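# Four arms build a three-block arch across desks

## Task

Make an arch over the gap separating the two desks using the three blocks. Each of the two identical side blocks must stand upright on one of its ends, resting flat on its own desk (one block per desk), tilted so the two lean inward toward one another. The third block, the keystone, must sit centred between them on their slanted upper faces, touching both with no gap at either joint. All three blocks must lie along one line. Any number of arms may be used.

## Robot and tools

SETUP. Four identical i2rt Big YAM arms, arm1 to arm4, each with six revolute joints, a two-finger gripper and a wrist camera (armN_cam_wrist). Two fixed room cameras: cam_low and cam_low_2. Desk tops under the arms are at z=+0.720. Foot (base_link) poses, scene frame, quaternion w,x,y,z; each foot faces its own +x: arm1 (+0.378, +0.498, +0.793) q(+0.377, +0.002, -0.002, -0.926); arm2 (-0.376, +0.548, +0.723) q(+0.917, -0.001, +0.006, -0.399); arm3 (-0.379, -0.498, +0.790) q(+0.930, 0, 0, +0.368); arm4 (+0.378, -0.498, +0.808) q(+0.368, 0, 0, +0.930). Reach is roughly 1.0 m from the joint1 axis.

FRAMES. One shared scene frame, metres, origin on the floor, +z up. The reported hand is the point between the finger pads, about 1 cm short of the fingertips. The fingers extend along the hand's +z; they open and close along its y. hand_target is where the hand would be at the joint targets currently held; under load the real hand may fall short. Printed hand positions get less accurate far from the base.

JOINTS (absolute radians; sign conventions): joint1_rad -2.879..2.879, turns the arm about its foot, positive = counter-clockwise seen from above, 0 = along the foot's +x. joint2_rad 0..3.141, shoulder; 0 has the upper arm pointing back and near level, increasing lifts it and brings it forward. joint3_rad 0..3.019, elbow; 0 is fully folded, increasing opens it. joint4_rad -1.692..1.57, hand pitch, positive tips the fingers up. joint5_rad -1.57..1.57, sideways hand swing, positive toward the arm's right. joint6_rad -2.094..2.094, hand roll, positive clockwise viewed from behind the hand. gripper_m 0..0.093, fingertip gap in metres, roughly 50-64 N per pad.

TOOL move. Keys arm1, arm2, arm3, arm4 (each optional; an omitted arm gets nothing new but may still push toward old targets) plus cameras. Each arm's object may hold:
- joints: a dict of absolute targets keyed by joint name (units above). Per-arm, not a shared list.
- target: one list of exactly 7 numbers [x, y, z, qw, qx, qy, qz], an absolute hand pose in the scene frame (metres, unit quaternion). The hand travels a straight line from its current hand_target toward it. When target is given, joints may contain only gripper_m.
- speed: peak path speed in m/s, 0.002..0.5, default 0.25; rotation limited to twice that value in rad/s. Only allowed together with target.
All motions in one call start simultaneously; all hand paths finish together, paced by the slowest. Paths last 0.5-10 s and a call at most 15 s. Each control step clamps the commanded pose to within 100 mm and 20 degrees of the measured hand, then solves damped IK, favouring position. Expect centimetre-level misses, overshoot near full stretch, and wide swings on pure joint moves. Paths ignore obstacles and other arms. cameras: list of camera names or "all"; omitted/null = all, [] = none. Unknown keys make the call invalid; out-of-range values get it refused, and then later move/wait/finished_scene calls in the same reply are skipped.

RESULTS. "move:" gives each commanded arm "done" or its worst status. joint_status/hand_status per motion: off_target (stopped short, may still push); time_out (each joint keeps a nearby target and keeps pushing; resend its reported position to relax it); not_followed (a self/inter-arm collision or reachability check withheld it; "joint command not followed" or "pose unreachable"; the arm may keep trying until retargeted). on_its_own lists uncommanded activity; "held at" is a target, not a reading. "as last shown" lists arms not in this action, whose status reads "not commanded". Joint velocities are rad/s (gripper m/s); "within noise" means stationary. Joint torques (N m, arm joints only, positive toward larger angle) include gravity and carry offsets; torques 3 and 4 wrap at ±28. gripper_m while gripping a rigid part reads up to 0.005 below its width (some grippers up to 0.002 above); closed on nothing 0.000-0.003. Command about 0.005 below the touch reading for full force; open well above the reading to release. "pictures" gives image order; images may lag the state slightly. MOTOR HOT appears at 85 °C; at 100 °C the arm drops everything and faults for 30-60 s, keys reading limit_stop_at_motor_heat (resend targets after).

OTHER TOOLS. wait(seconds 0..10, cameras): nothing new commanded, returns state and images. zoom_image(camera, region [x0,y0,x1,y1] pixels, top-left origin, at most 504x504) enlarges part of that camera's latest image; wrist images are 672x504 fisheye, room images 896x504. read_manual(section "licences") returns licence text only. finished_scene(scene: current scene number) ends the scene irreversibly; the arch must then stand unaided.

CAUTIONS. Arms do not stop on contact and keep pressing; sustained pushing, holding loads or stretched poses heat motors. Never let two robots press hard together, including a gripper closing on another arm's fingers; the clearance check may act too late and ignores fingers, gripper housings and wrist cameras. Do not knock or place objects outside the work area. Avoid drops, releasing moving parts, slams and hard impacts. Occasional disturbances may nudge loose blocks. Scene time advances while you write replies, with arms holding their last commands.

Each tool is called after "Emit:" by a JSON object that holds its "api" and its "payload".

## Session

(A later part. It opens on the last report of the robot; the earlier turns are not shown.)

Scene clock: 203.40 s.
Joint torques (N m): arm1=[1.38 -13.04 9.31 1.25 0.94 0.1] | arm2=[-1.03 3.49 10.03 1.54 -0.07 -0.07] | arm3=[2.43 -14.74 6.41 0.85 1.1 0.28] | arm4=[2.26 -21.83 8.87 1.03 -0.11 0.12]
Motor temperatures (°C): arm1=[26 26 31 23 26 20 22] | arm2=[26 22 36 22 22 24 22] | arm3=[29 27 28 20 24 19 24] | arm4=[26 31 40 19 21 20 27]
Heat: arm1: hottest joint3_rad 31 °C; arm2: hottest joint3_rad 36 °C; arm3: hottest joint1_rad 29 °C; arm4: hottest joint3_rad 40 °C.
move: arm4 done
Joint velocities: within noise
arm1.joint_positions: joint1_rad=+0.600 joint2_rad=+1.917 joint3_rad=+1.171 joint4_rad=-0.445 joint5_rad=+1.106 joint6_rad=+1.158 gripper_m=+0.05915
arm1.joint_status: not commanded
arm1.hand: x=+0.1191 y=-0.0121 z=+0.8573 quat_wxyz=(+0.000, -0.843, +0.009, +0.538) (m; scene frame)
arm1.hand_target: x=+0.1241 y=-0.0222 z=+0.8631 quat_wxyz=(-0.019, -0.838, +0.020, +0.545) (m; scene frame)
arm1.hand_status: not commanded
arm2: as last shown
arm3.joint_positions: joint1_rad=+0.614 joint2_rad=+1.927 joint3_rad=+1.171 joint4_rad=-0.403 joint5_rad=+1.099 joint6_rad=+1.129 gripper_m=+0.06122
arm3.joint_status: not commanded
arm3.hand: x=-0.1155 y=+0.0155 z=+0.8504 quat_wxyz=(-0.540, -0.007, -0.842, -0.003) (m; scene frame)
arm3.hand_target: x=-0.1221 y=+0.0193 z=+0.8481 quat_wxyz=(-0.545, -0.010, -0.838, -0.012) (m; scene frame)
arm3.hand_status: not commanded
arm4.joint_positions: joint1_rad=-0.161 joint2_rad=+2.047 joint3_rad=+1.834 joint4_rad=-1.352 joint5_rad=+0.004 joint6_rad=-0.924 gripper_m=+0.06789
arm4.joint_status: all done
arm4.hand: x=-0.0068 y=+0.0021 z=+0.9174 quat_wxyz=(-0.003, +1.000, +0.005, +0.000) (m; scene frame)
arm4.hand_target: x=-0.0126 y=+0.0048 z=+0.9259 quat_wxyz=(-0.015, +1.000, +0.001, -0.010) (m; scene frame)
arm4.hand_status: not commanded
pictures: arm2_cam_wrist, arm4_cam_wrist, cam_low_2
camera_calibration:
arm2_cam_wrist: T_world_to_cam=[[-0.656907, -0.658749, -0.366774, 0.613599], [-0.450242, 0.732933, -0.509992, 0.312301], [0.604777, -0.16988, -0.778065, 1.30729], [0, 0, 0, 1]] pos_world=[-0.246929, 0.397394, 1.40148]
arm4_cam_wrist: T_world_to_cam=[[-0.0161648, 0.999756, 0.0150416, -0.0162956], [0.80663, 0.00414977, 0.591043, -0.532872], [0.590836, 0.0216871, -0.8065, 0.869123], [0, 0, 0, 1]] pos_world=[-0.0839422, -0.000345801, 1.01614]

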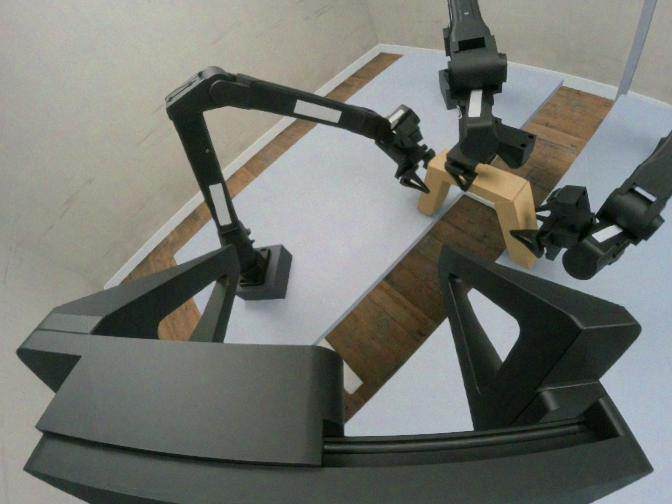

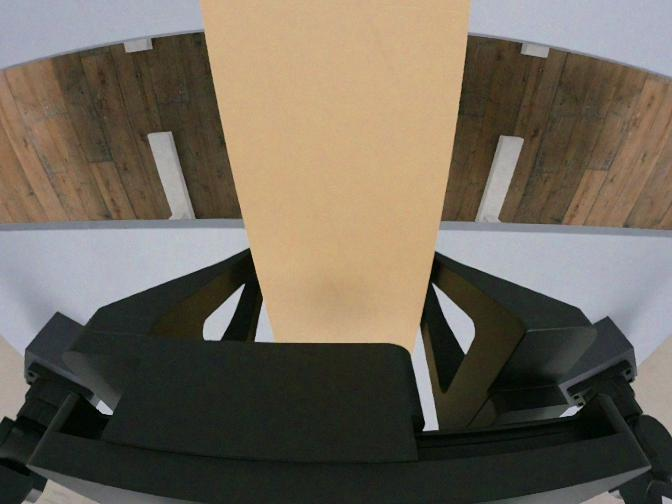

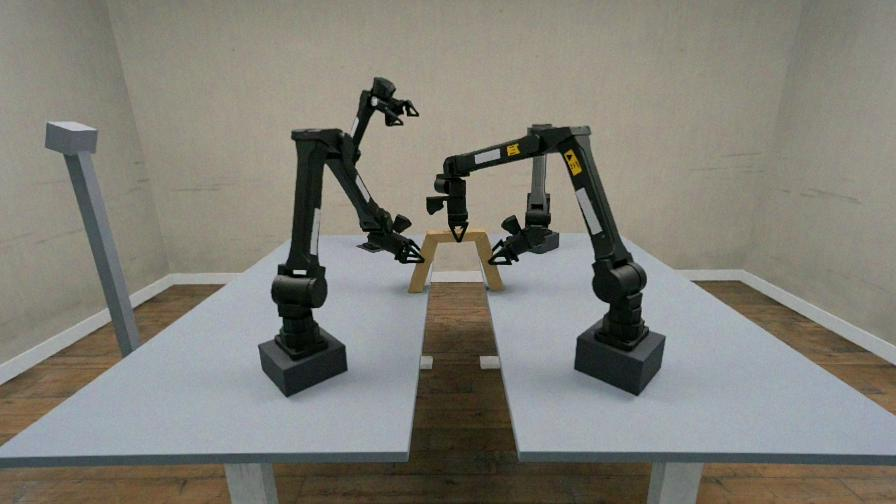

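Emit:
{"api": "move", "payload": {"arm1": {"joints": {"gripper_m": 0.07}}, "arm3": {"joints": {"gripper_m": 0.07}}, "cameras": ["cam_low_2","arm2_cam_wrist","arm4_cam_wrist"]}}

Emit:
{"api": "zoom_image", "payload": {"camera": "cam_low_2", "region": [400, 190, 520, 310]}}

Emit:
{"api": "zoom_image", "payload": {"camera": "cam_low_2", "region": [420, 215, 500, 265]}}

Emit:
{"api": "zoom_image", "payload": {"camera": "arm2_cam_wrist", "region": [400, 110, 560, 290]}}

Emit:
{"api": "zoom_image", "payload": {"camera": "arm2_cam_wrist", "region": [485, 160, 545, 220]}}

Emit:
{"api": "zoom_image", "payload": {"camera": "arm2_cam_wrist", "region": [415, 140, 475, 200]}}

Scene clock: 205.33 s.
Joint torques (N m): arm1=[1.2 -13.16 9.39 0.87 0.69 0.04] | arm2=[-0.91 3.78 9.96 1.55 -0.09 -0.09] | arm3=[2.2 -14.74 6.41 0.77 0.82 0.28] | arm4=[2.08 -21.71 8.85 0.98 -0.11 0.12]
Motor temperatures (°C): arm1=[26 26 31 23 26 20 22] | arm2=[26 22 36 22 22 24 22] | arm3=[29 27 28 20 24 19 24] | arm4=[26 31 40 19 21 20 27]
Heat: arm1: hottest joint3_rad 31 °C; arm2: hottest joint3_rad 36 °C; arm3: hottest joint1_rad 29 °C; arm4: hottest joint3_rad 40 °C.
move: arm1 done; arm3 done
Joint velocities: within noise
arm1.joint_positions: joint1_rad=+0.600 joint2_rad=+1.917 joint3_rad=+1.171 joint4_rad=-0.436 joint5_rad=+1.113 joint6_rad=+1.169 gripper_m=+0.06987
arm1.joint_status: all done
arm1.hand: x=+0.1185 y=-0.0129 z=+0.8588 quat_wxyz=(-0.005, -0.841, +0.017, +0.541) (m; scene frame)
arm1.hand_target: x=+0.1240 y=-0.0222 z=+0.8633 quat_wxyz=(-0.020, -0.838, +0.022, +0.545) (m; scene frame)
arm1.hand_status: not commanded
arm2, arm4: as last shown
arm3.joint_positions: joint1_rad=+0.614 joint2_rad=+1.927 joint3_rad=+1.171 joint4_rad=-0.398 joint5_rad=+1.105 joint6_rad=+1.133 gripper_m=+0.06991
arm3.joint_status: all done
arm3.hand: x=-0.1150 y=+0.0156 z=+0.8514 quat_wxyz=(-0.542, -0.011, -0.840, -0.005) (m; scene frame)
arm3.hand_target: x=-0.1221 y=+0.0193 z=+0.8480 quat_wxyz=(-0.545, -0.012, -0.839, -0.013) (m; scene frame)
arm3.hand_status: not commanded
arm4.joint_positions: joint1_rad=-0.161 joint2_rad=+2.047 joint3_rad=+1.834 joint4_rad=-1.352 joint5_rad=+0.004 joint6_rad=-0.924 gripper_m=+0.06791
arm4.hand_target: x=-0.0125 y=+0.0047 z=+0.9259 quat_wxyz=(-0.015, +1.000, +0.001, -0.010) (m; scene frame)
pictures: arm2_cam_wrist, arm4_cam_wrist, cam_low_2
camera_calibration:
arm2_cam_wrist: T_world_to_cam=[[-0.656907, -0.658749, -0.366774, 0.613599], [-0.450242, 0.732933, -0.509992, 0.312301], [0.604777, -0.16988, -0.778065, 1.30729], [0, 0, 0, 1]] pos_world=[-0.246929, 0.397394, 1.40148]
arm4_cam_wrist: T_world_to_cam=[[-0.0161648, 0.999756, 0.0150416, -0.0162956], [0.80663, 0.00414977, 0.591043, -0.532872], [0.590836, 0.0216871, -0.8065, 0.869123], [0, 0, 0, 1]] pos_world=[-0.0839422, -0.000345801, 1.01614]

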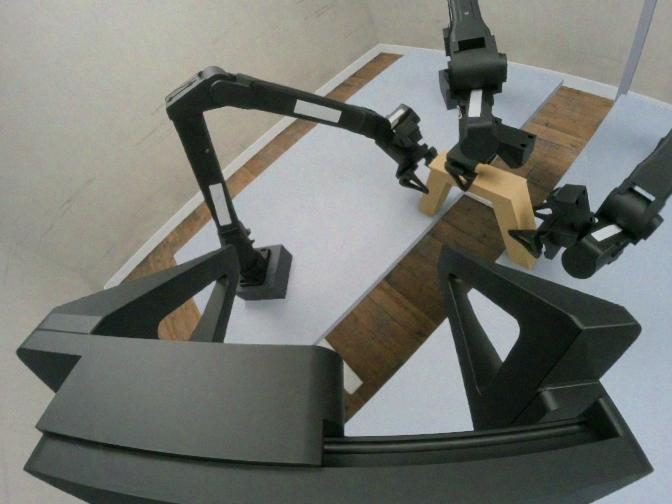

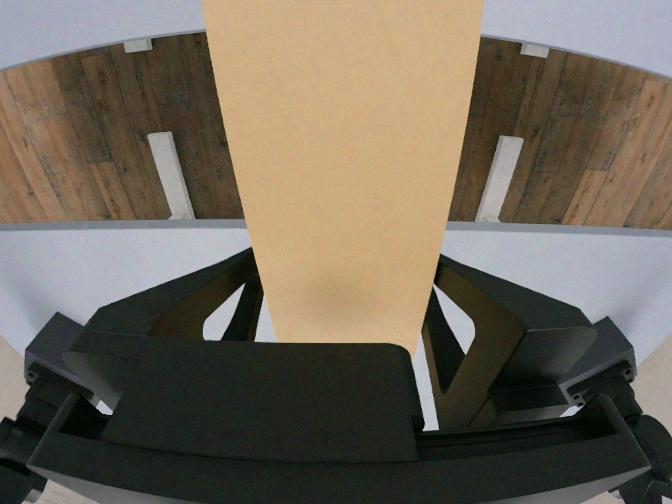

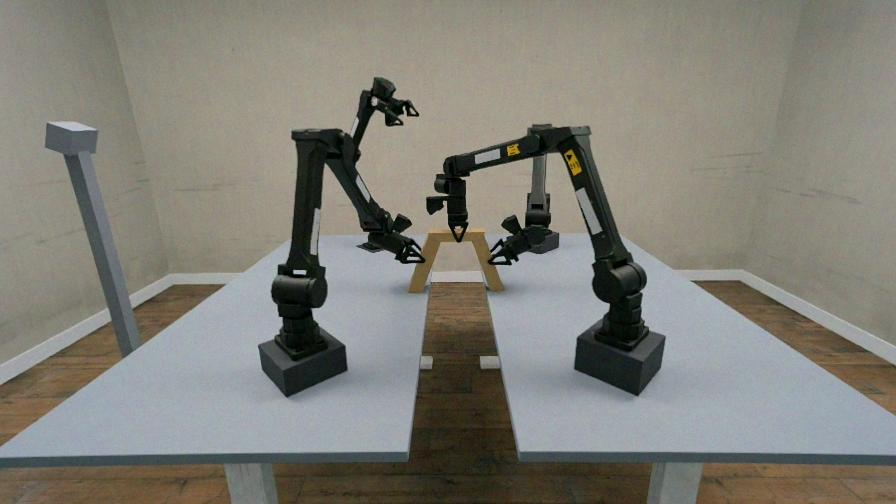

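Scaled by 4.200 from the camera's 896x504 image, which has a finer 1280x720 frame.

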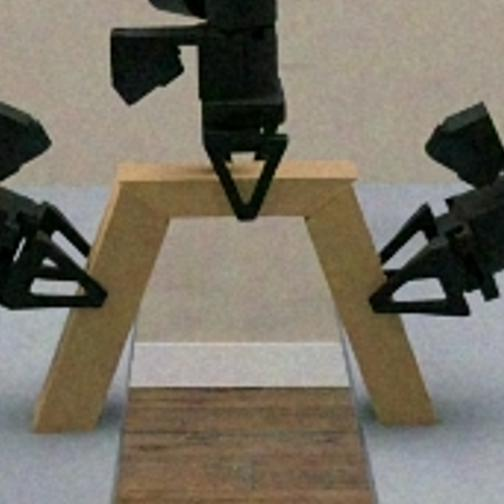

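Scaled by 6.300 from the camera's 896x504 image, which has a finer 1280x720 frame.

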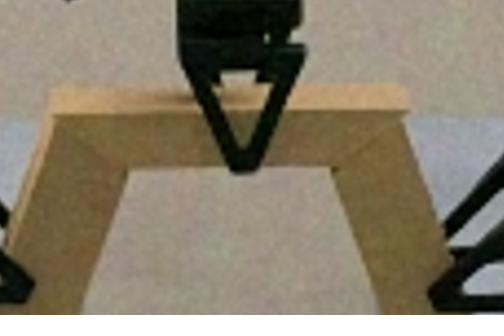

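Scaled by 2.800 from the camera's 672x504 image, which has a finer 960x720 frame.

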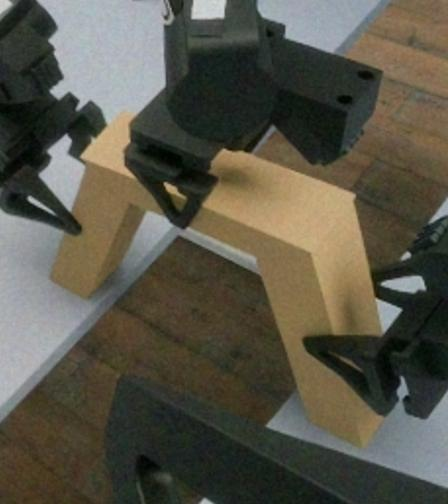

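Scaled by 8.400 from the camera's 672x504 image, which has a finer 960x720 frame.

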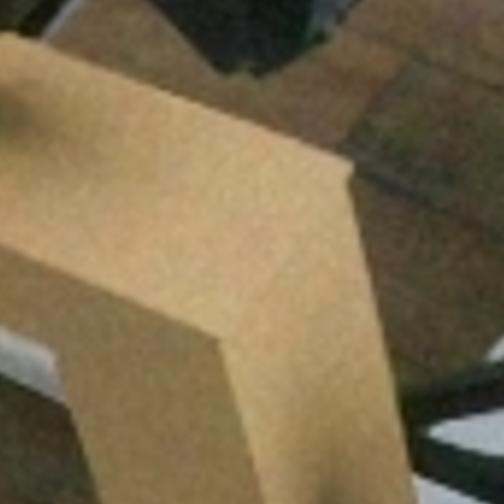

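Scaled by 8.400 from the camera's 672x504 image, which has a finer 960x720 frame.

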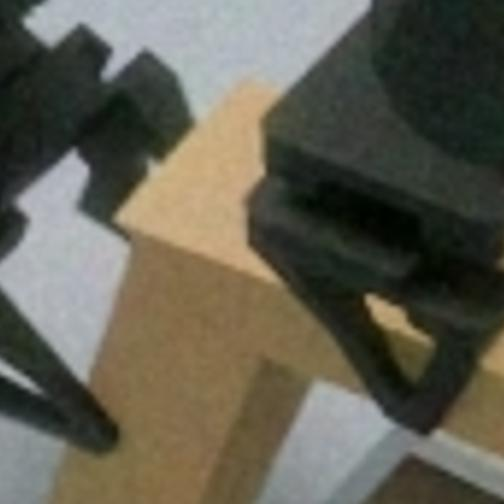

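Emit:
{"api": "zoom_image", "payload": {"camera": "cam_low_2", "region": [480, 265, 510, 300]}}

Emit:
{"api": "zoom_image", "payload": {"camera": "cam_low_2", "region": [400, 265, 430, 300]}}

Emit:
{"api": "zoom_image", "payload": {"camera": "cam_low_2", "region": [420, 222, 445, 247]}}

Emit:
{"api": "zoom_image", "payload": {"camera": "cam_low_2", "region": [468, 222, 493, 247]}}

Emit:
{"api": "zoom_image", "payload": {"camera": "arm2_cam_wrist", "region": [500, 230, 560, 280]}}

Emit:
{"api": "zoom_image", "payload": {"camera": "arm2_cam_wrist", "region": [400, 190, 460, 230]}}

Scaled by 14.400 from the camera's 896x504 image, which has a finer 1280x720 frame.

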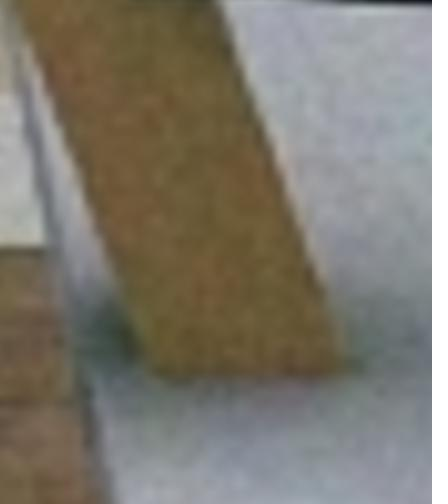

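Scaled by 14.400 from the camera's 896x504 image, which has a finer 1280x720 frame.

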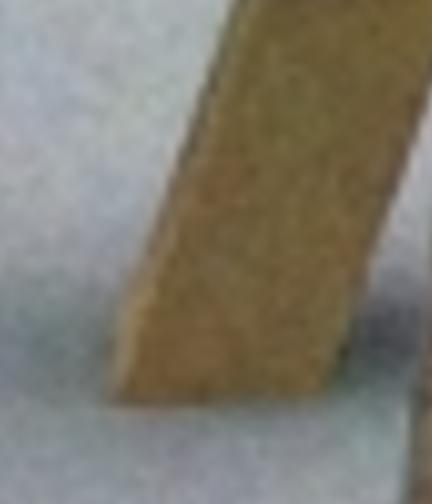

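Scaled by 20.160 from the camera's 896x504 image, which has a finer 1280x720 frame.

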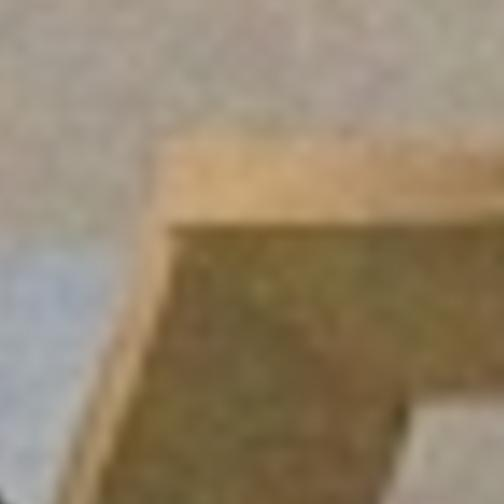

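Scaled by 20.160 from the camera's 896x504 image, which has a finer 1280x720 frame.

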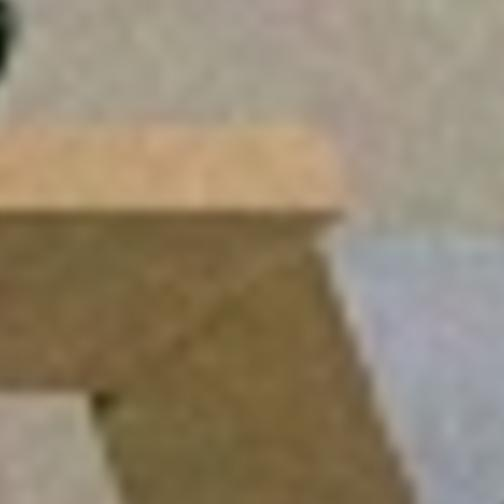

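Scaled by 8.400 from the camera's 672x504 image, which has a finer 960x720 frame.

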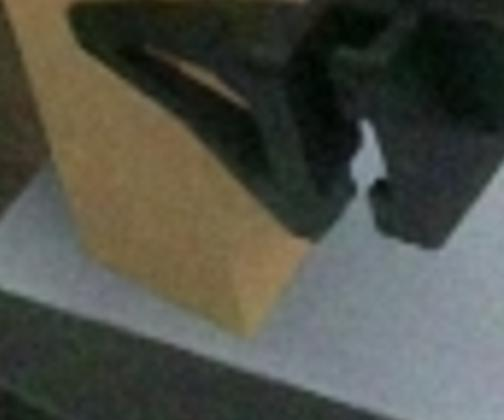

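Scaled by 8.400 from the camera's 672x504 image, which has a finer 960x720 frame.

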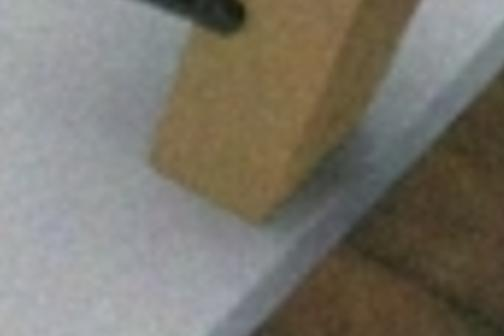

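Emit:
{"api": "move", "payload": {"arm1": {"joints": {"gripper_m": 0.093}}, "arm3": {"joints": {"gripper_m": 0.093}}, "arm4": {"joints": {"gripper_m": 0.093}}, "cameras": ["cam_low_2","arm2_cam_wrist","arm4_cam_wrist","arm1_cam_wrist","arm3_cam_wrist"]}}

Emit:
{"api": "zoom_image", "payload": {"camera": "arm2_cam_wrist", "region": [400, 110, 560, 290]}}

Scene clock: 208.77 s.
Joint torques (N m): arm1=[1.32 -13.04 9.33 0.95 0.69 0.03] | arm2=[-1.14 3.6 9.98 1.61 -0.08 -0.1] | arm3=[2.02 -15.09 6.27 0.7 0.82 0.28] | arm4=[2.08 -21.77 8.87 1.01 -0.11 0.12]
Motor temperatures (°C): arm1=[26 26 31 23 25 20 22] | arm2=[26 22 36 22 22 24 22] | arm3=[29 27 28 20 24 19 24] | arm4=[26 31 39 19 21 20 27]
Heat: arm1: hottest joint3_rad 31 °C; arm2: hottest joint3_rad 36 °C; arm3: hottest joint1_rad 29 °C; arm4: hottest joint3_rad 39 °C.
move: arm1 done; arm3 done; arm4 done
Joint velocities: within noise
arm1.joint_positions: joint1_rad=+0.600 joint2_rad=+1.917 joint3_rad=+1.171 joint4_rad=-0.436 joint5_rad=+1.113 joint6_rad=+1.168 gripper_m=+0.09281
arm1.joint_status: all done
arm1.hand: x=+0.1185 y=-0.0129 z=+0.8588 quat_wxyz=(-0.004, -0.841, +0.016, +0.541) (m; scene frame)
arm1.hand_target: x=+0.1240 y=-0.0222 z=+0.8633 quat_wxyz=(-0.020, -0.838, +0.021, +0.545) (m; scene frame)
arm1.hand_status: not commanded
arm2: as last shown
arm3.joint_positions: joint1_rad=+0.614 joint2_rad=+1.927 joint3_rad=+1.171 joint4_rad=-0.398 joint5_rad=+1.105 joint6_rad=+1.130 gripper_m=+0.09285
arm3.joint_status: all done
arm3.hand: x=-0.1150 y=+0.0156 z=+0.8514 quat_wxyz=(-0.542, -0.010, -0.840, -0.004) (m; scene frame)
arm3.hand_target: x=-0.1222 y=+0.0193 z=+0.8480 quat_wxyz=(-0.545, -0.010, -0.839, -0.012) (m; scene frame)
arm3.hand_status: not commanded
arm4.joint_positions: joint1_rad=-0.161 joint2_rad=+2.047 joint3_rad=+1.834 joint4_rad=-1.352 joint5_rad=+0.004 joint6_rad=-0.924 gripper_m=+0.09279
arm4.joint_status: all done
arm4.hand: x=-0.0068 y=+0.0021 z=+0.9174 quat_wxyz=(-0.003, +1.000, +0.005, +0.000) (m; scene frame)
arm4.hand_target: x=-0.0125 y=+0.0047 z=+0.9259 quat_wxyz=(-0.015, +1.000, +0.001, -0.010) (m; scene frame)
arm4.hand_status: not commanded
pictures: arm1_cam_wrist, arm2_cam_wrist, arm3_cam_wrist, arm4_cam_wrist, cam_low_2
camera_calibration:
arm1_cam_wrist: T_world_to_cam=[[0.0184823, 0.998016, -0.0601913, 0.0650427], [0.886612, -0.0441863, -0.460399, 0.289486], [-0.462145, -0.0448571, -0.885669, 0.936621], [0, 0, 0, 1]] pos_world=[0.174991, -0.0101082, 0.966731]
arm2_cam_wrist: T_world_to_cam=[[-0.656907, -0.658749, -0.366774, 0.613599], [-0.450242, 0.732933, -0.509992, 0.312301], [0.604777, -0.16988, -0.778065, 1.30729], [0, 0, 0, 1]] pos_world=[-0.246929, 0.397394, 1.40148]
arm3_cam_wrist: T_world_to_cam=[[-0.023026, -0.999551, -0.0191933, 0.0290892], [-0.868808, 0.0295051, -0.494269, 0.323632], [0.494613, 0.00529423, -0.869097, 0.920065], [0, 0, 0, 1]] pos_world=[-0.173232, 0.0146563, 0.960146]
arm4_cam_wrist: T_world_to_cam=[[-0.0161648, 0.999756, 0.0150416, -0.0162956], [0.80663, 0.00414977, 0.591043, -0.532872], [0.590836, 0.0216871, -0.8065, 0.869123], [0, 0, 0, 1]] pos_world=[-0.0839422, -0.000345801, 1.01614]

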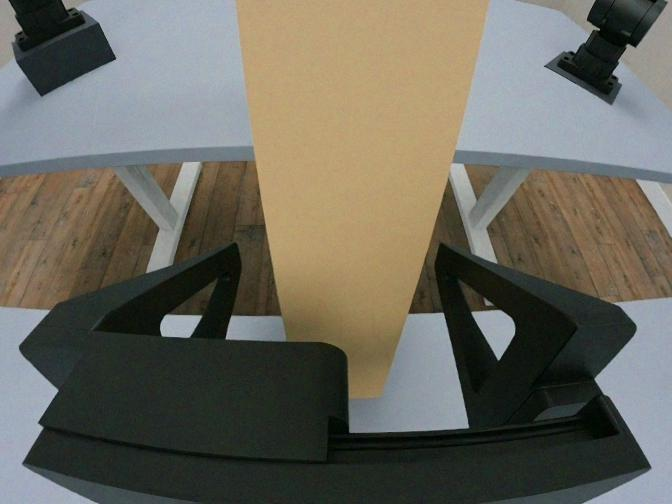

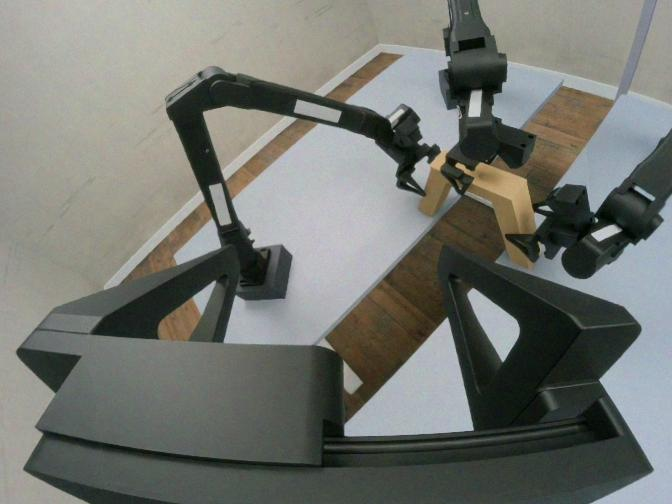

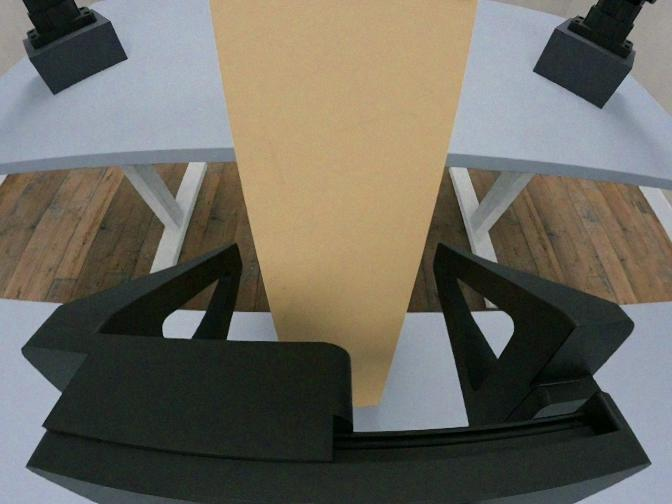

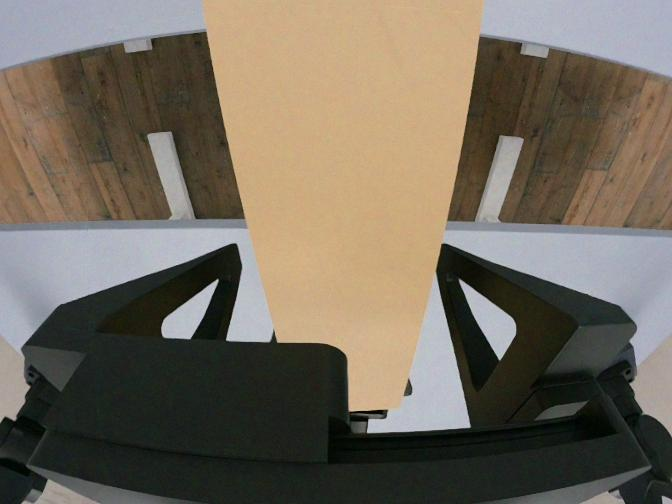

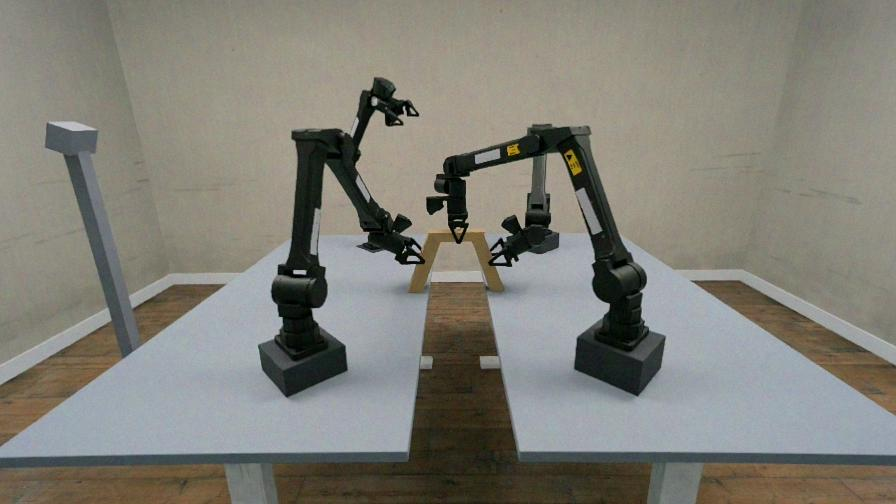

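Scaled by 2.800 from the camera's 672x504 image, which has a finer 960x720 frame.

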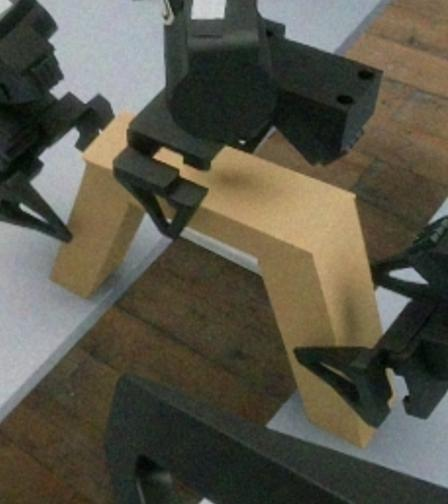

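Emit:
{"api": "move", "payload": {"arm1": {"target": [0.234, -0.0222, 0.913, -0.020, -0.838, 0.021, 0.545], "speed": 0.08}, "arm3": {"target": [-0.232, 0.0193, 0.898, -0.545, -0.010, -0.839, -0.012], "speed": 0.08}, "cameras": ["cam_low_2","arm2_cam_wrist","arm4_cam_wrist"]}}

Emit:
{"api": "zoom_image", "payload": {"camera": "arm2_cam_wrist", "region": [400, 110, 560, 290]}}

Scene clock: 212.83 s.
Joint torques (N m): arm1=[1.03 -14.1 13.19 -0.62 0.77 0.05] | arm2=[-0.73 3.72 9.99 1.52 -0.08 -0.06] | arm3=[1.44 -15.38 10.19 -0.8 0.89 0.27] | arm4=[2.14 -21.71 8.87 0.99 -0.11 0.12]
Motor temperatures (°C): arm1=[26 26 31 23 25 20 22] | arm2=[26 22 36 22 22 24 22] | arm3=[29 28 28 20 24 19 23] | arm4=[26 32 38 19 21 20 26]
Heat: arm1: hottest joint3_rad 31 °C; arm2: hottest joint3_rad 36 °C; arm3: hottest joint1_rad 29 °C; arm4: hottest joint3_rad 38 °C.
move: arm1 off_target; arm3 off_target
Joint velocities: within noise
arm1.joint_positions: joint1_rad=+0.815 joint2_rad=+1.894 joint3_rad=+1.243 joint4_rad=-1.025 joint5_rad=+1.152 joint6_rad=+1.665 gripper_m=+0.09288
arm1.joint_status: not commanded
arm1.hand: x=+0.2295 y=+0.0000 z=+0.8870 quat_wxyz=(+0.013, -0.840, +0.003, +0.543) (m; scene frame)
arm1.hand_target: x=+0.2342 y=-0.0204 z=+0.9135 quat_wxyz=(-0.019, -0.838, +0.021, +0.545) (m; scene frame)
arm1.hand_status: off_target (0.035 m and 4.3 deg from the pose sent, 0.128 m and 1.9 deg at the start)
arm2, arm4: as last shown
arm3.joint_positions: joint1_rad=+0.830 joint2_rad=+1.895 joint3_rad=+1.230 joint4_rad=-0.984 joint5_rad=+1.148 joint6_rad=+1.621 gripper_m=+0.09292
arm3.joint_status: not commanded
arm3.hand: x=-0.2271 y=-0.0004 z=+0.8783 quat_wxyz=(-0.543, +0.005, -0.840, +0.016) (m; scene frame)
arm3.hand_target: x=-0.2320 y=+0.0179 z=+0.8986 quat_wxyz=(-0.545, -0.010, -0.838, -0.011) (m; scene frame)
arm3.hand_status: off_target (0.028 m and 3.6 deg from the pose sent, 0.126 m and 0.9 deg at the start)
arm4.joint_positions: joint1_rad=-0.161 joint2_rad=+2.047 joint3_rad=+1.834 joint4_rad=-1.352 joint5_rad=+0.004 joint6_rad=-0.924 gripper_m=+0.09288
pictures: arm2_cam_wrist, arm4_cam_wrist, cam_low_2
camera_calibration:
arm2_cam_wrist: T_world_to_cam=[[-0.656907, -0.658749, -0.366774, 0.613599], [-0.450242, 0.732933, -0.509992, 0.312301], [0.604777, -0.16988, -0.778065, 1.30729], [0, 0, 0, 1]] pos_world=[-0.246929, 0.397394, 1.40148]
arm4_cam_wrist: T_world_to_cam=[[-0.0161648, 0.999756, 0.0150416, -0.0162956], [0.80663, 0.00414977, 0.591043, -0.532872], [0.590836, 0.0216871, -0.8065, 0.869123], [0, 0, 0, 1]] pos_world=[-0.0839422, -0.000345801, 1.01614]

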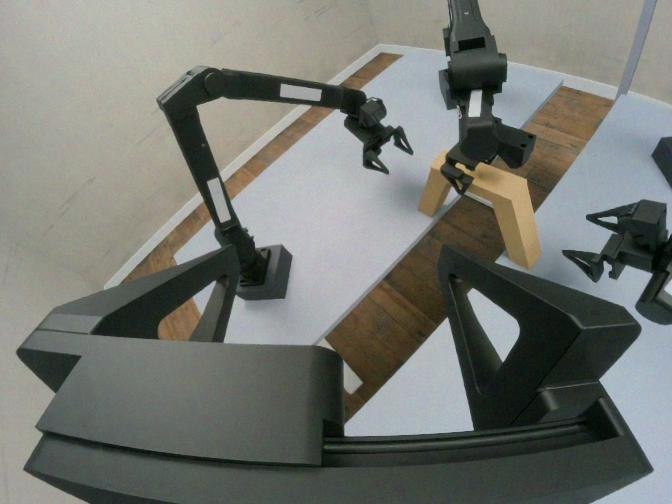

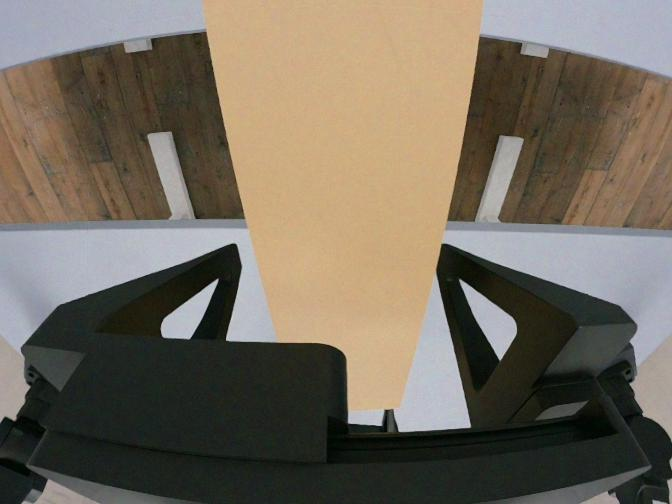

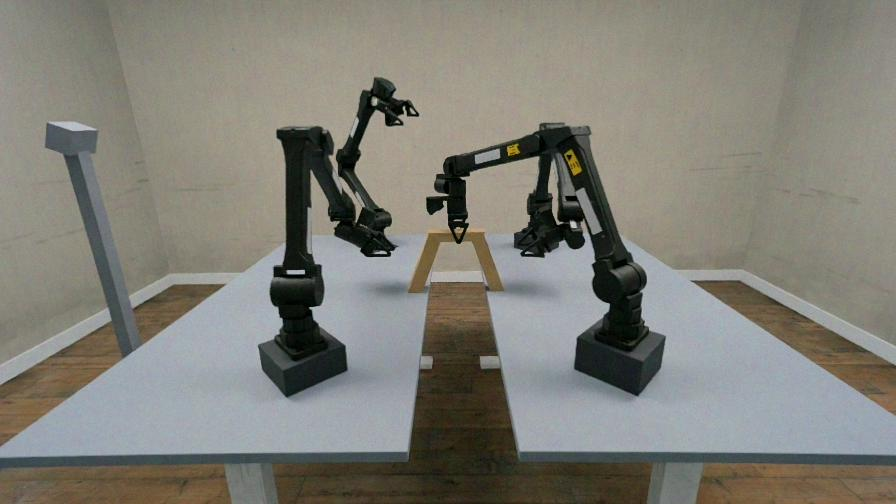

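Scaled by 2.800 from the camera's 672x504 image, which has a finer 960x720 frame.

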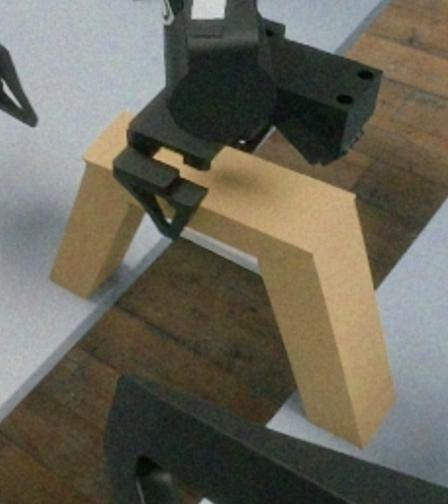

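Emit:
{"api": "move", "payload": {"arm4": {"target": [-0.0125, 0.0155, 0.945, -0.015, 1, 0.001, -0.010], "speed": 0.05}, "cameras": ["arm4_cam_wrist","arm2_cam_wrist"]}}

Emit:
{"api": "zoom_image", "payload": {"camera": "arm4_cam_wrist", "region": [200, 180, 480, 430]}}

Scene clock: 214.90 s.
Joint torques (N m): arm1=[0.97 -14.04 13.19 -0.53 0.77 0.05] | arm2=[-1.03 3.9 9.98 1.54 -0.1 -0.1] | arm3=[1.73 -15.5 10.24 -0.79 0.91 0.28] | arm4=[1.2 -20.84 12.37 -0.2 -0.13 0.01]
Motor temperatures (°C): arm1=[26 26 31 23 25 20 22] | arm2=[26 22 36 22 22 24 22] | arm3=[29 28 28 20 24 19 23] | arm4=[26 32 38 19 21 20 26]
Heat: arm1: hottest joint3_rad 31 °C; arm2: hottest joint3_rad 36 °C; arm3: hottest joint1_rad 29 °C; arm4: hottest joint3_rad 38 °C.
move: arm4 off_target
Joint velocities: within noise
arm1.joint_positions: joint1_rad=+0.815 joint2_rad=+1.894 joint3_rad=+1.243 joint4_rad=-1.027 joint5_rad=+1.152 joint6_rad=+1.665 gripper_m=+0.09288
arm1.joint_status: not commanded
arm1.hand: x=+0.2295 y=+0.0002 z=+0.8870 quat_wxyz=(+0.013, -0.839, +0.003, +0.543) (m; scene frame)
arm1.hand_target: x=+0.2342 y=-0.0201 z=+0.9134 quat_wxyz=(-0.019, -0.838, +0.020, +0.545) (m; scene frame)
arm1.hand_status: not commanded
arm2.joint_positions: joint1_rad=-0.068 joint2_rad=+0.615 joint3_rad=+1.398 joint4_rad=-1.168 joint5_rad=-0.283 joint6_rad=+0.288 gripper_m=+0.09396
arm2.joint_status: not commanded
arm2.hand: x=-0.1788 y=+0.3871 z=+1.3047 quat_wxyz=(-0.558, -0.390, -0.730, +0.053) (m; scene frame)
arm2.hand_target: x=-0.1809 y=+0.3898 z=+1.3157 quat_wxyz=(-0.568, -0.385, -0.725, +0.057) (m; scene frame)
arm2.hand_status: not commanded
arm3.joint_positions: joint1_rad=+0.830 joint2_rad=+1.895 joint3_rad=+1.230 joint4_rad=-0.986 joint5_rad=+1.148 joint6_rad=+1.623 gripper_m=+0.09292
arm3.joint_status: not commanded
arm3.hand: x=-0.2271 y=-0.0005 z=+0.8785 quat_wxyz=(-0.543, +0.005, -0.840, +0.016) (m; scene frame)
arm3.hand_target: x=-0.2320 y=+0.0177 z=+0.8986 quat_wxyz=(-0.545, -0.010, -0.838, -0.011) (m; scene frame)
arm3.hand_status: not commanded
arm4.joint_positions: joint1_rad=-0.161 joint2_rad=+2.047 joint3_rad=+1.858 joint4_rad=-1.383 joint5_rad=+0.004 joint6_rad=-0.924 gripper_m=+0.09288
arm4.joint_status: not commanded
arm4.hand: x=-0.0069 y=+0.0023 z=+0.9264 quat_wxyz=(-0.001, +1.000, +0.005, +0.002) (m; scene frame)
arm4.hand_target: x=-0.0119 y=+0.0148 z=+0.9451 quat_wxyz=(-0.015, +1.000, +0.001, -0.010) (m; scene frame)
arm4.hand_status: off_target (0.024 m and 2.2 deg from the pose sent, 0.031 m and 1.8 deg at the start)
pictures: arm2_cam_wrist, arm4_cam_wrist
camera_calibration:
arm2_cam_wrist: T_world_to_cam=[[-0.656907, -0.658749, -0.366774, 0.613599], [-0.450242, 0.732933, -0.509992, 0.312301], [0.604777, -0.16988, -0.778065, 1.30729], [0, 0, 0, 1]] pos_world=[-0.246929, 0.397394, 1.40148]
arm4_cam_wrist: T_world_to_cam=[[-0.0161962, 0.999821, 0.0098152, -0.0117863], [0.804198, 0.00719292, 0.594318, -0.541174], [0.594141, 0.0175191, -0.80417, 0.874316], [0, 0, 0, 1]] pos_world=[-0.0844465, 0.000359601, 1.02484]

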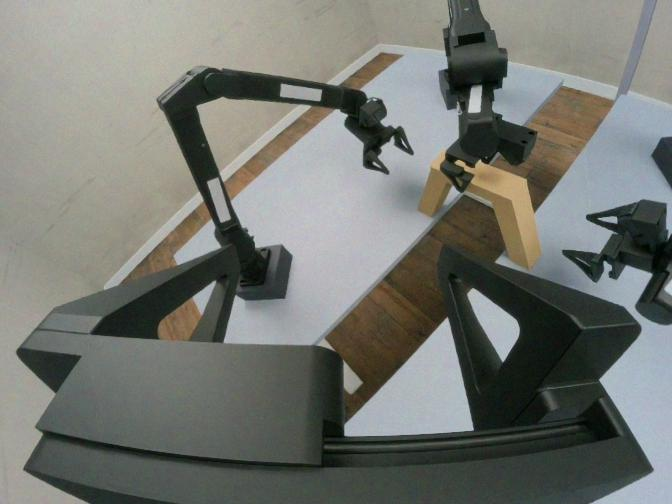

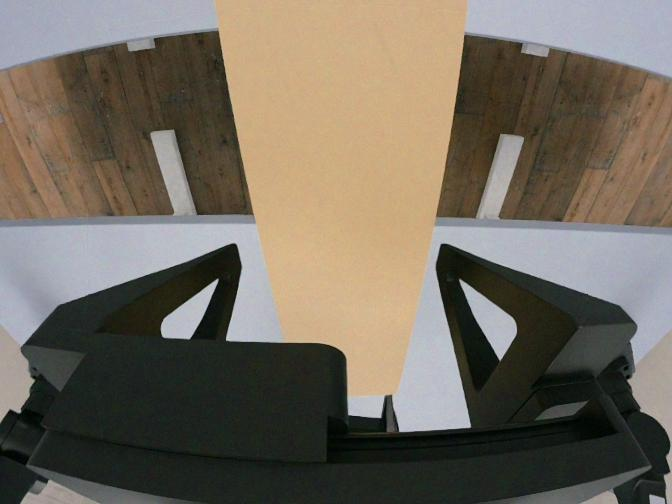

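Scaled by 1.800 from the camera's 672x504 image, which has a finer 960x720 frame.

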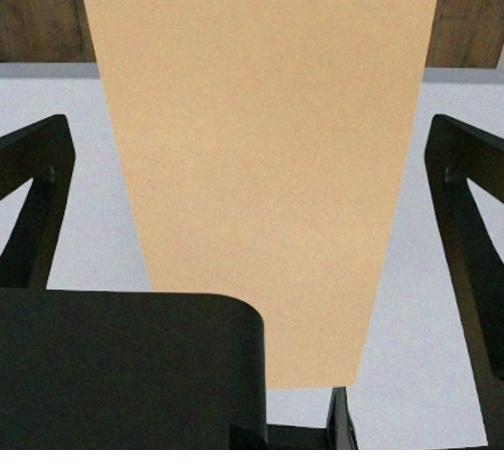

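Clear on both sides. Continue up.

Emit:
{"api": "move", "payload": {"arm4": {"target": [-0.0125, 0.0165, 1.07, -0.015, 1, 0.001, -0.010], "speed": 0.09}, "cameras": ["cam_low_2","arm2_cam_wrist","cam_low"]}}

Emit:
{"api": "zoom_image", "payload": {"camera": "arm2_cam_wrist", "region": [400, 110, 560, 290]}}

Emit:
{"api": "zoom_image", "payload": {"camera": "cam_low_2", "region": [400, 190, 520, 310]}}

Emit:
{"api": "zoom_image", "payload": {"camera": "cam_low", "region": [420, 170, 520, 290]}}

Scene clock: 218.07 s.
Joint torques (N m): arm1=[0.97 -14.21 13.16 -0.53 0.76 0.04] | arm2=[-1.08 3.84 10.02 1.61 -0.08 -0.09] | arm3=[1.73 -15.44 10.17 -0.66 0.87 0.3] | arm4=[1.32 -21.54 12.52 -0.16 -0.13 0.01]
Motor temperatures (°C): arm1=[26 26 31 23 25 20 21] | arm2=[26 22 36 22 22 24 22] | arm3=[29 28 29 20 24 19 23] | arm4=[26 32 38 19 21 20 26]
Heat: arm1: hottest joint3_rad 31 °C; arm2: hottest joint3_rad 36 °C; arm3: hottest joint1_rad 29 °C; arm4: hottest joint3_rad 38 °C.
move: arm4 off_target
Joint velocities: within noise
arm1, arm2, arm3: as last shown
arm1.hand: x=+0.2295 y=+0.0001 z=+0.8871 quat_wxyz=(+0.013, -0.839, +0.003, +0.543) (m; scene frame)
arm1.hand_target: x=+0.2342 y=-0.0202 z=+0.9134 quat_wxyz=(-0.019, -0.838, +0.020, +0.545) (m; scene frame)
arm4.joint_positions: joint1_rad=-0.161 joint2_rad=+2.047 joint3_rad=+2.174 joint4_rad=-1.683 joint5_rad=+0.004 joint6_rad=-0.924 gripper_m=+0.09288
arm4.joint_status: not commanded
arm4.hand: x=-0.0114 y=+0.0081 z=+1.0462 quat_wxyz=(-0.007, +1.000, +0.005, -0.003) (m; scene frame)
arm4.hand_target: x=-0.0117 y=+0.0154 z=+1.0695 quat_wxyz=(-0.024, +1.000, +0.001, -0.017) (m; scene frame)
arm4.hand_status: off_target (0.025 m and 1.4 deg from the pose sent, 0.144 m and 2.2 deg at the start; a joint's target at an end of its range on 19 of 59 steps)
pictures: arm2_cam_wrist, cam_low, cam_low_2
camera_calibration:
arm2_cam_wrist: T_world_to_cam=[[-0.656907, -0.658749, -0.366774, 0.613599], [-0.450242, 0.732933, -0.509992, 0.312301], [0.604777, -0.16988, -0.778065, 1.30729], [0, 0, 0, 1]] pos_world=[-0.246929, 0.397394, 1.40148]

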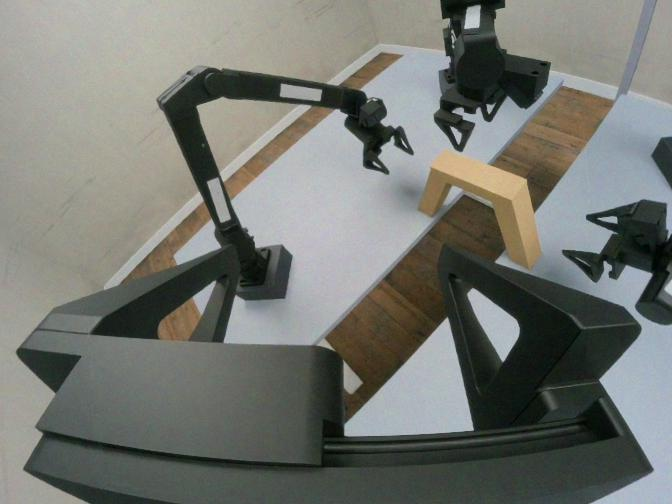

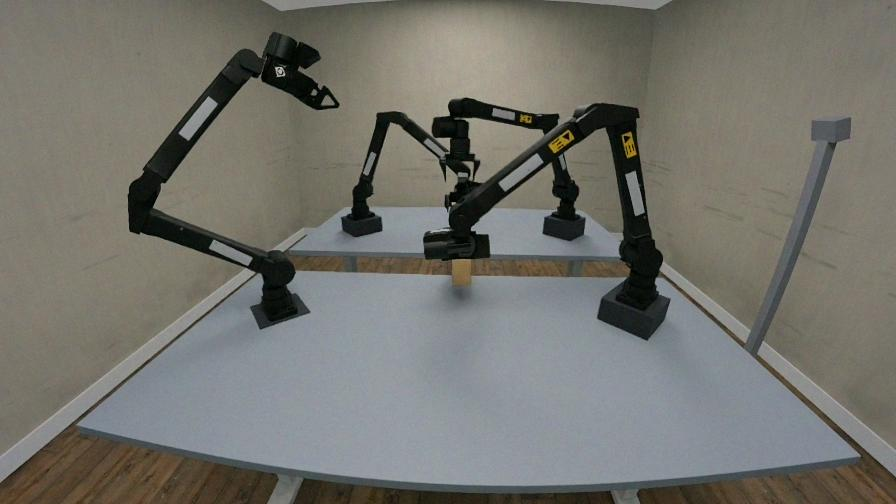

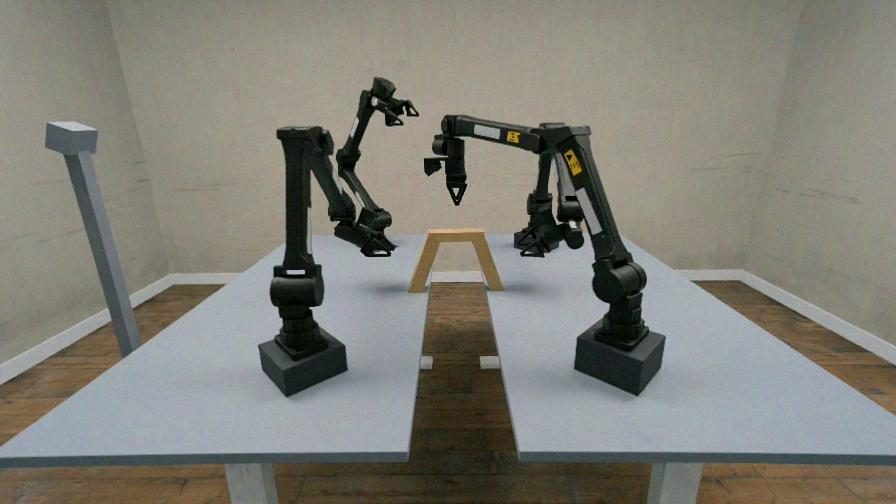

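Scaled by 2.800 from the camera's 672x504 image, which has a finer 960x720 frame.

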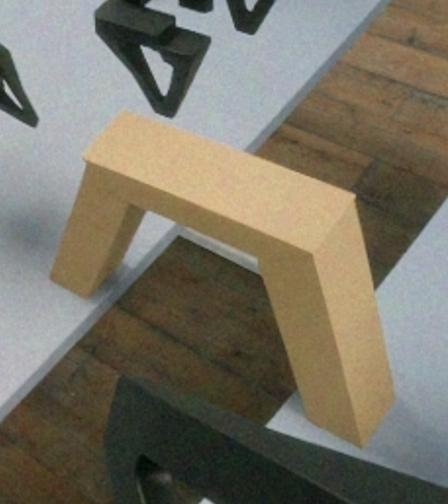

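Scaled by 4.200 from the camera's 896x504 image, which has a finer 1280x720 frame.

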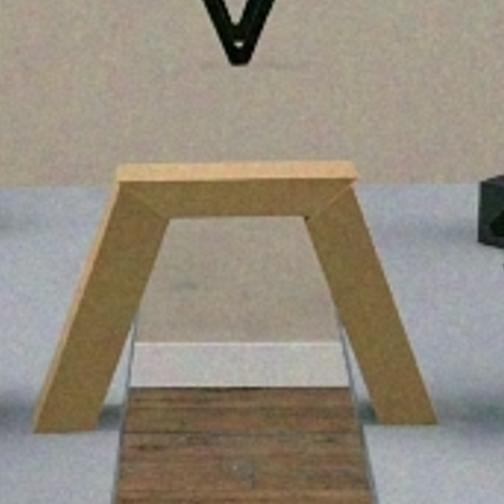

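Scaled by 4.200 from the camera's 896x504 image, which has a finer 1280x720 frame.

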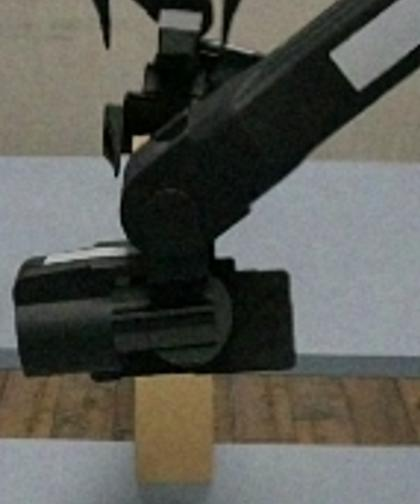

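Emit:
{"api": "zoom_image", "payload": {"camera": "cam_low_2", "region": [420, 215, 500, 265]}}

Emit:
{"api": "zoom_image", "payload": {"camera": "arm2_cam_wrist", "region": [485, 160, 545, 220]}}

Emit:
{"api": "zoom_image", "payload": {"camera": "arm2_cam_wrist", "region": [415, 140, 475, 200]}}

Scaled by 6.300 from the camera's 896x504 image, which has a finer 1280x720 frame.

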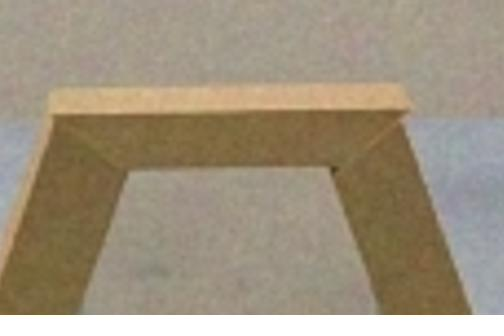

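Scaled by 8.400 from the camera's 672x504 image, which has a finer 960x720 frame.

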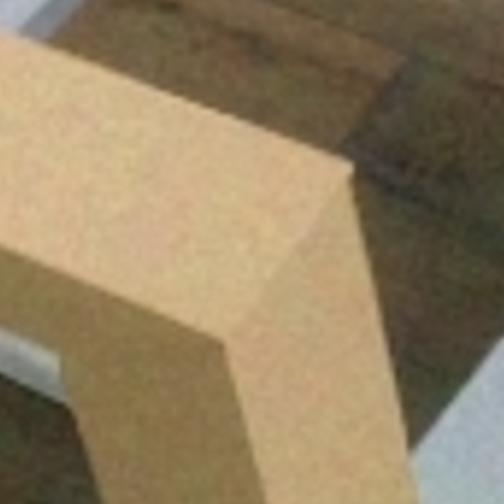

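Scaled by 8.400 from the camera's 672x504 image, which has a finer 960x720 frame.

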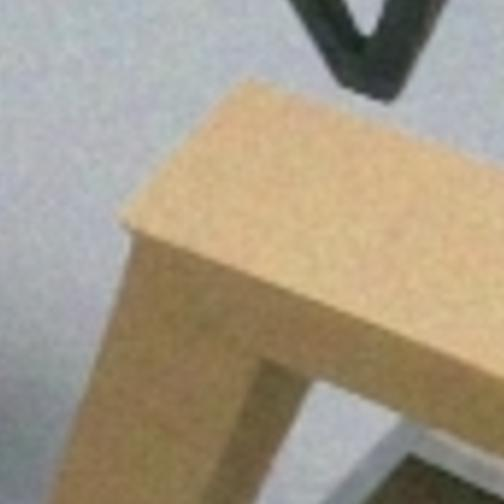

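Both joints are closed, both feet sit flat, and all three blocks are in line.

Emit:
{"api": "finished_scene", "payload": {"scene": 2}}

The scene is finished: the task was done.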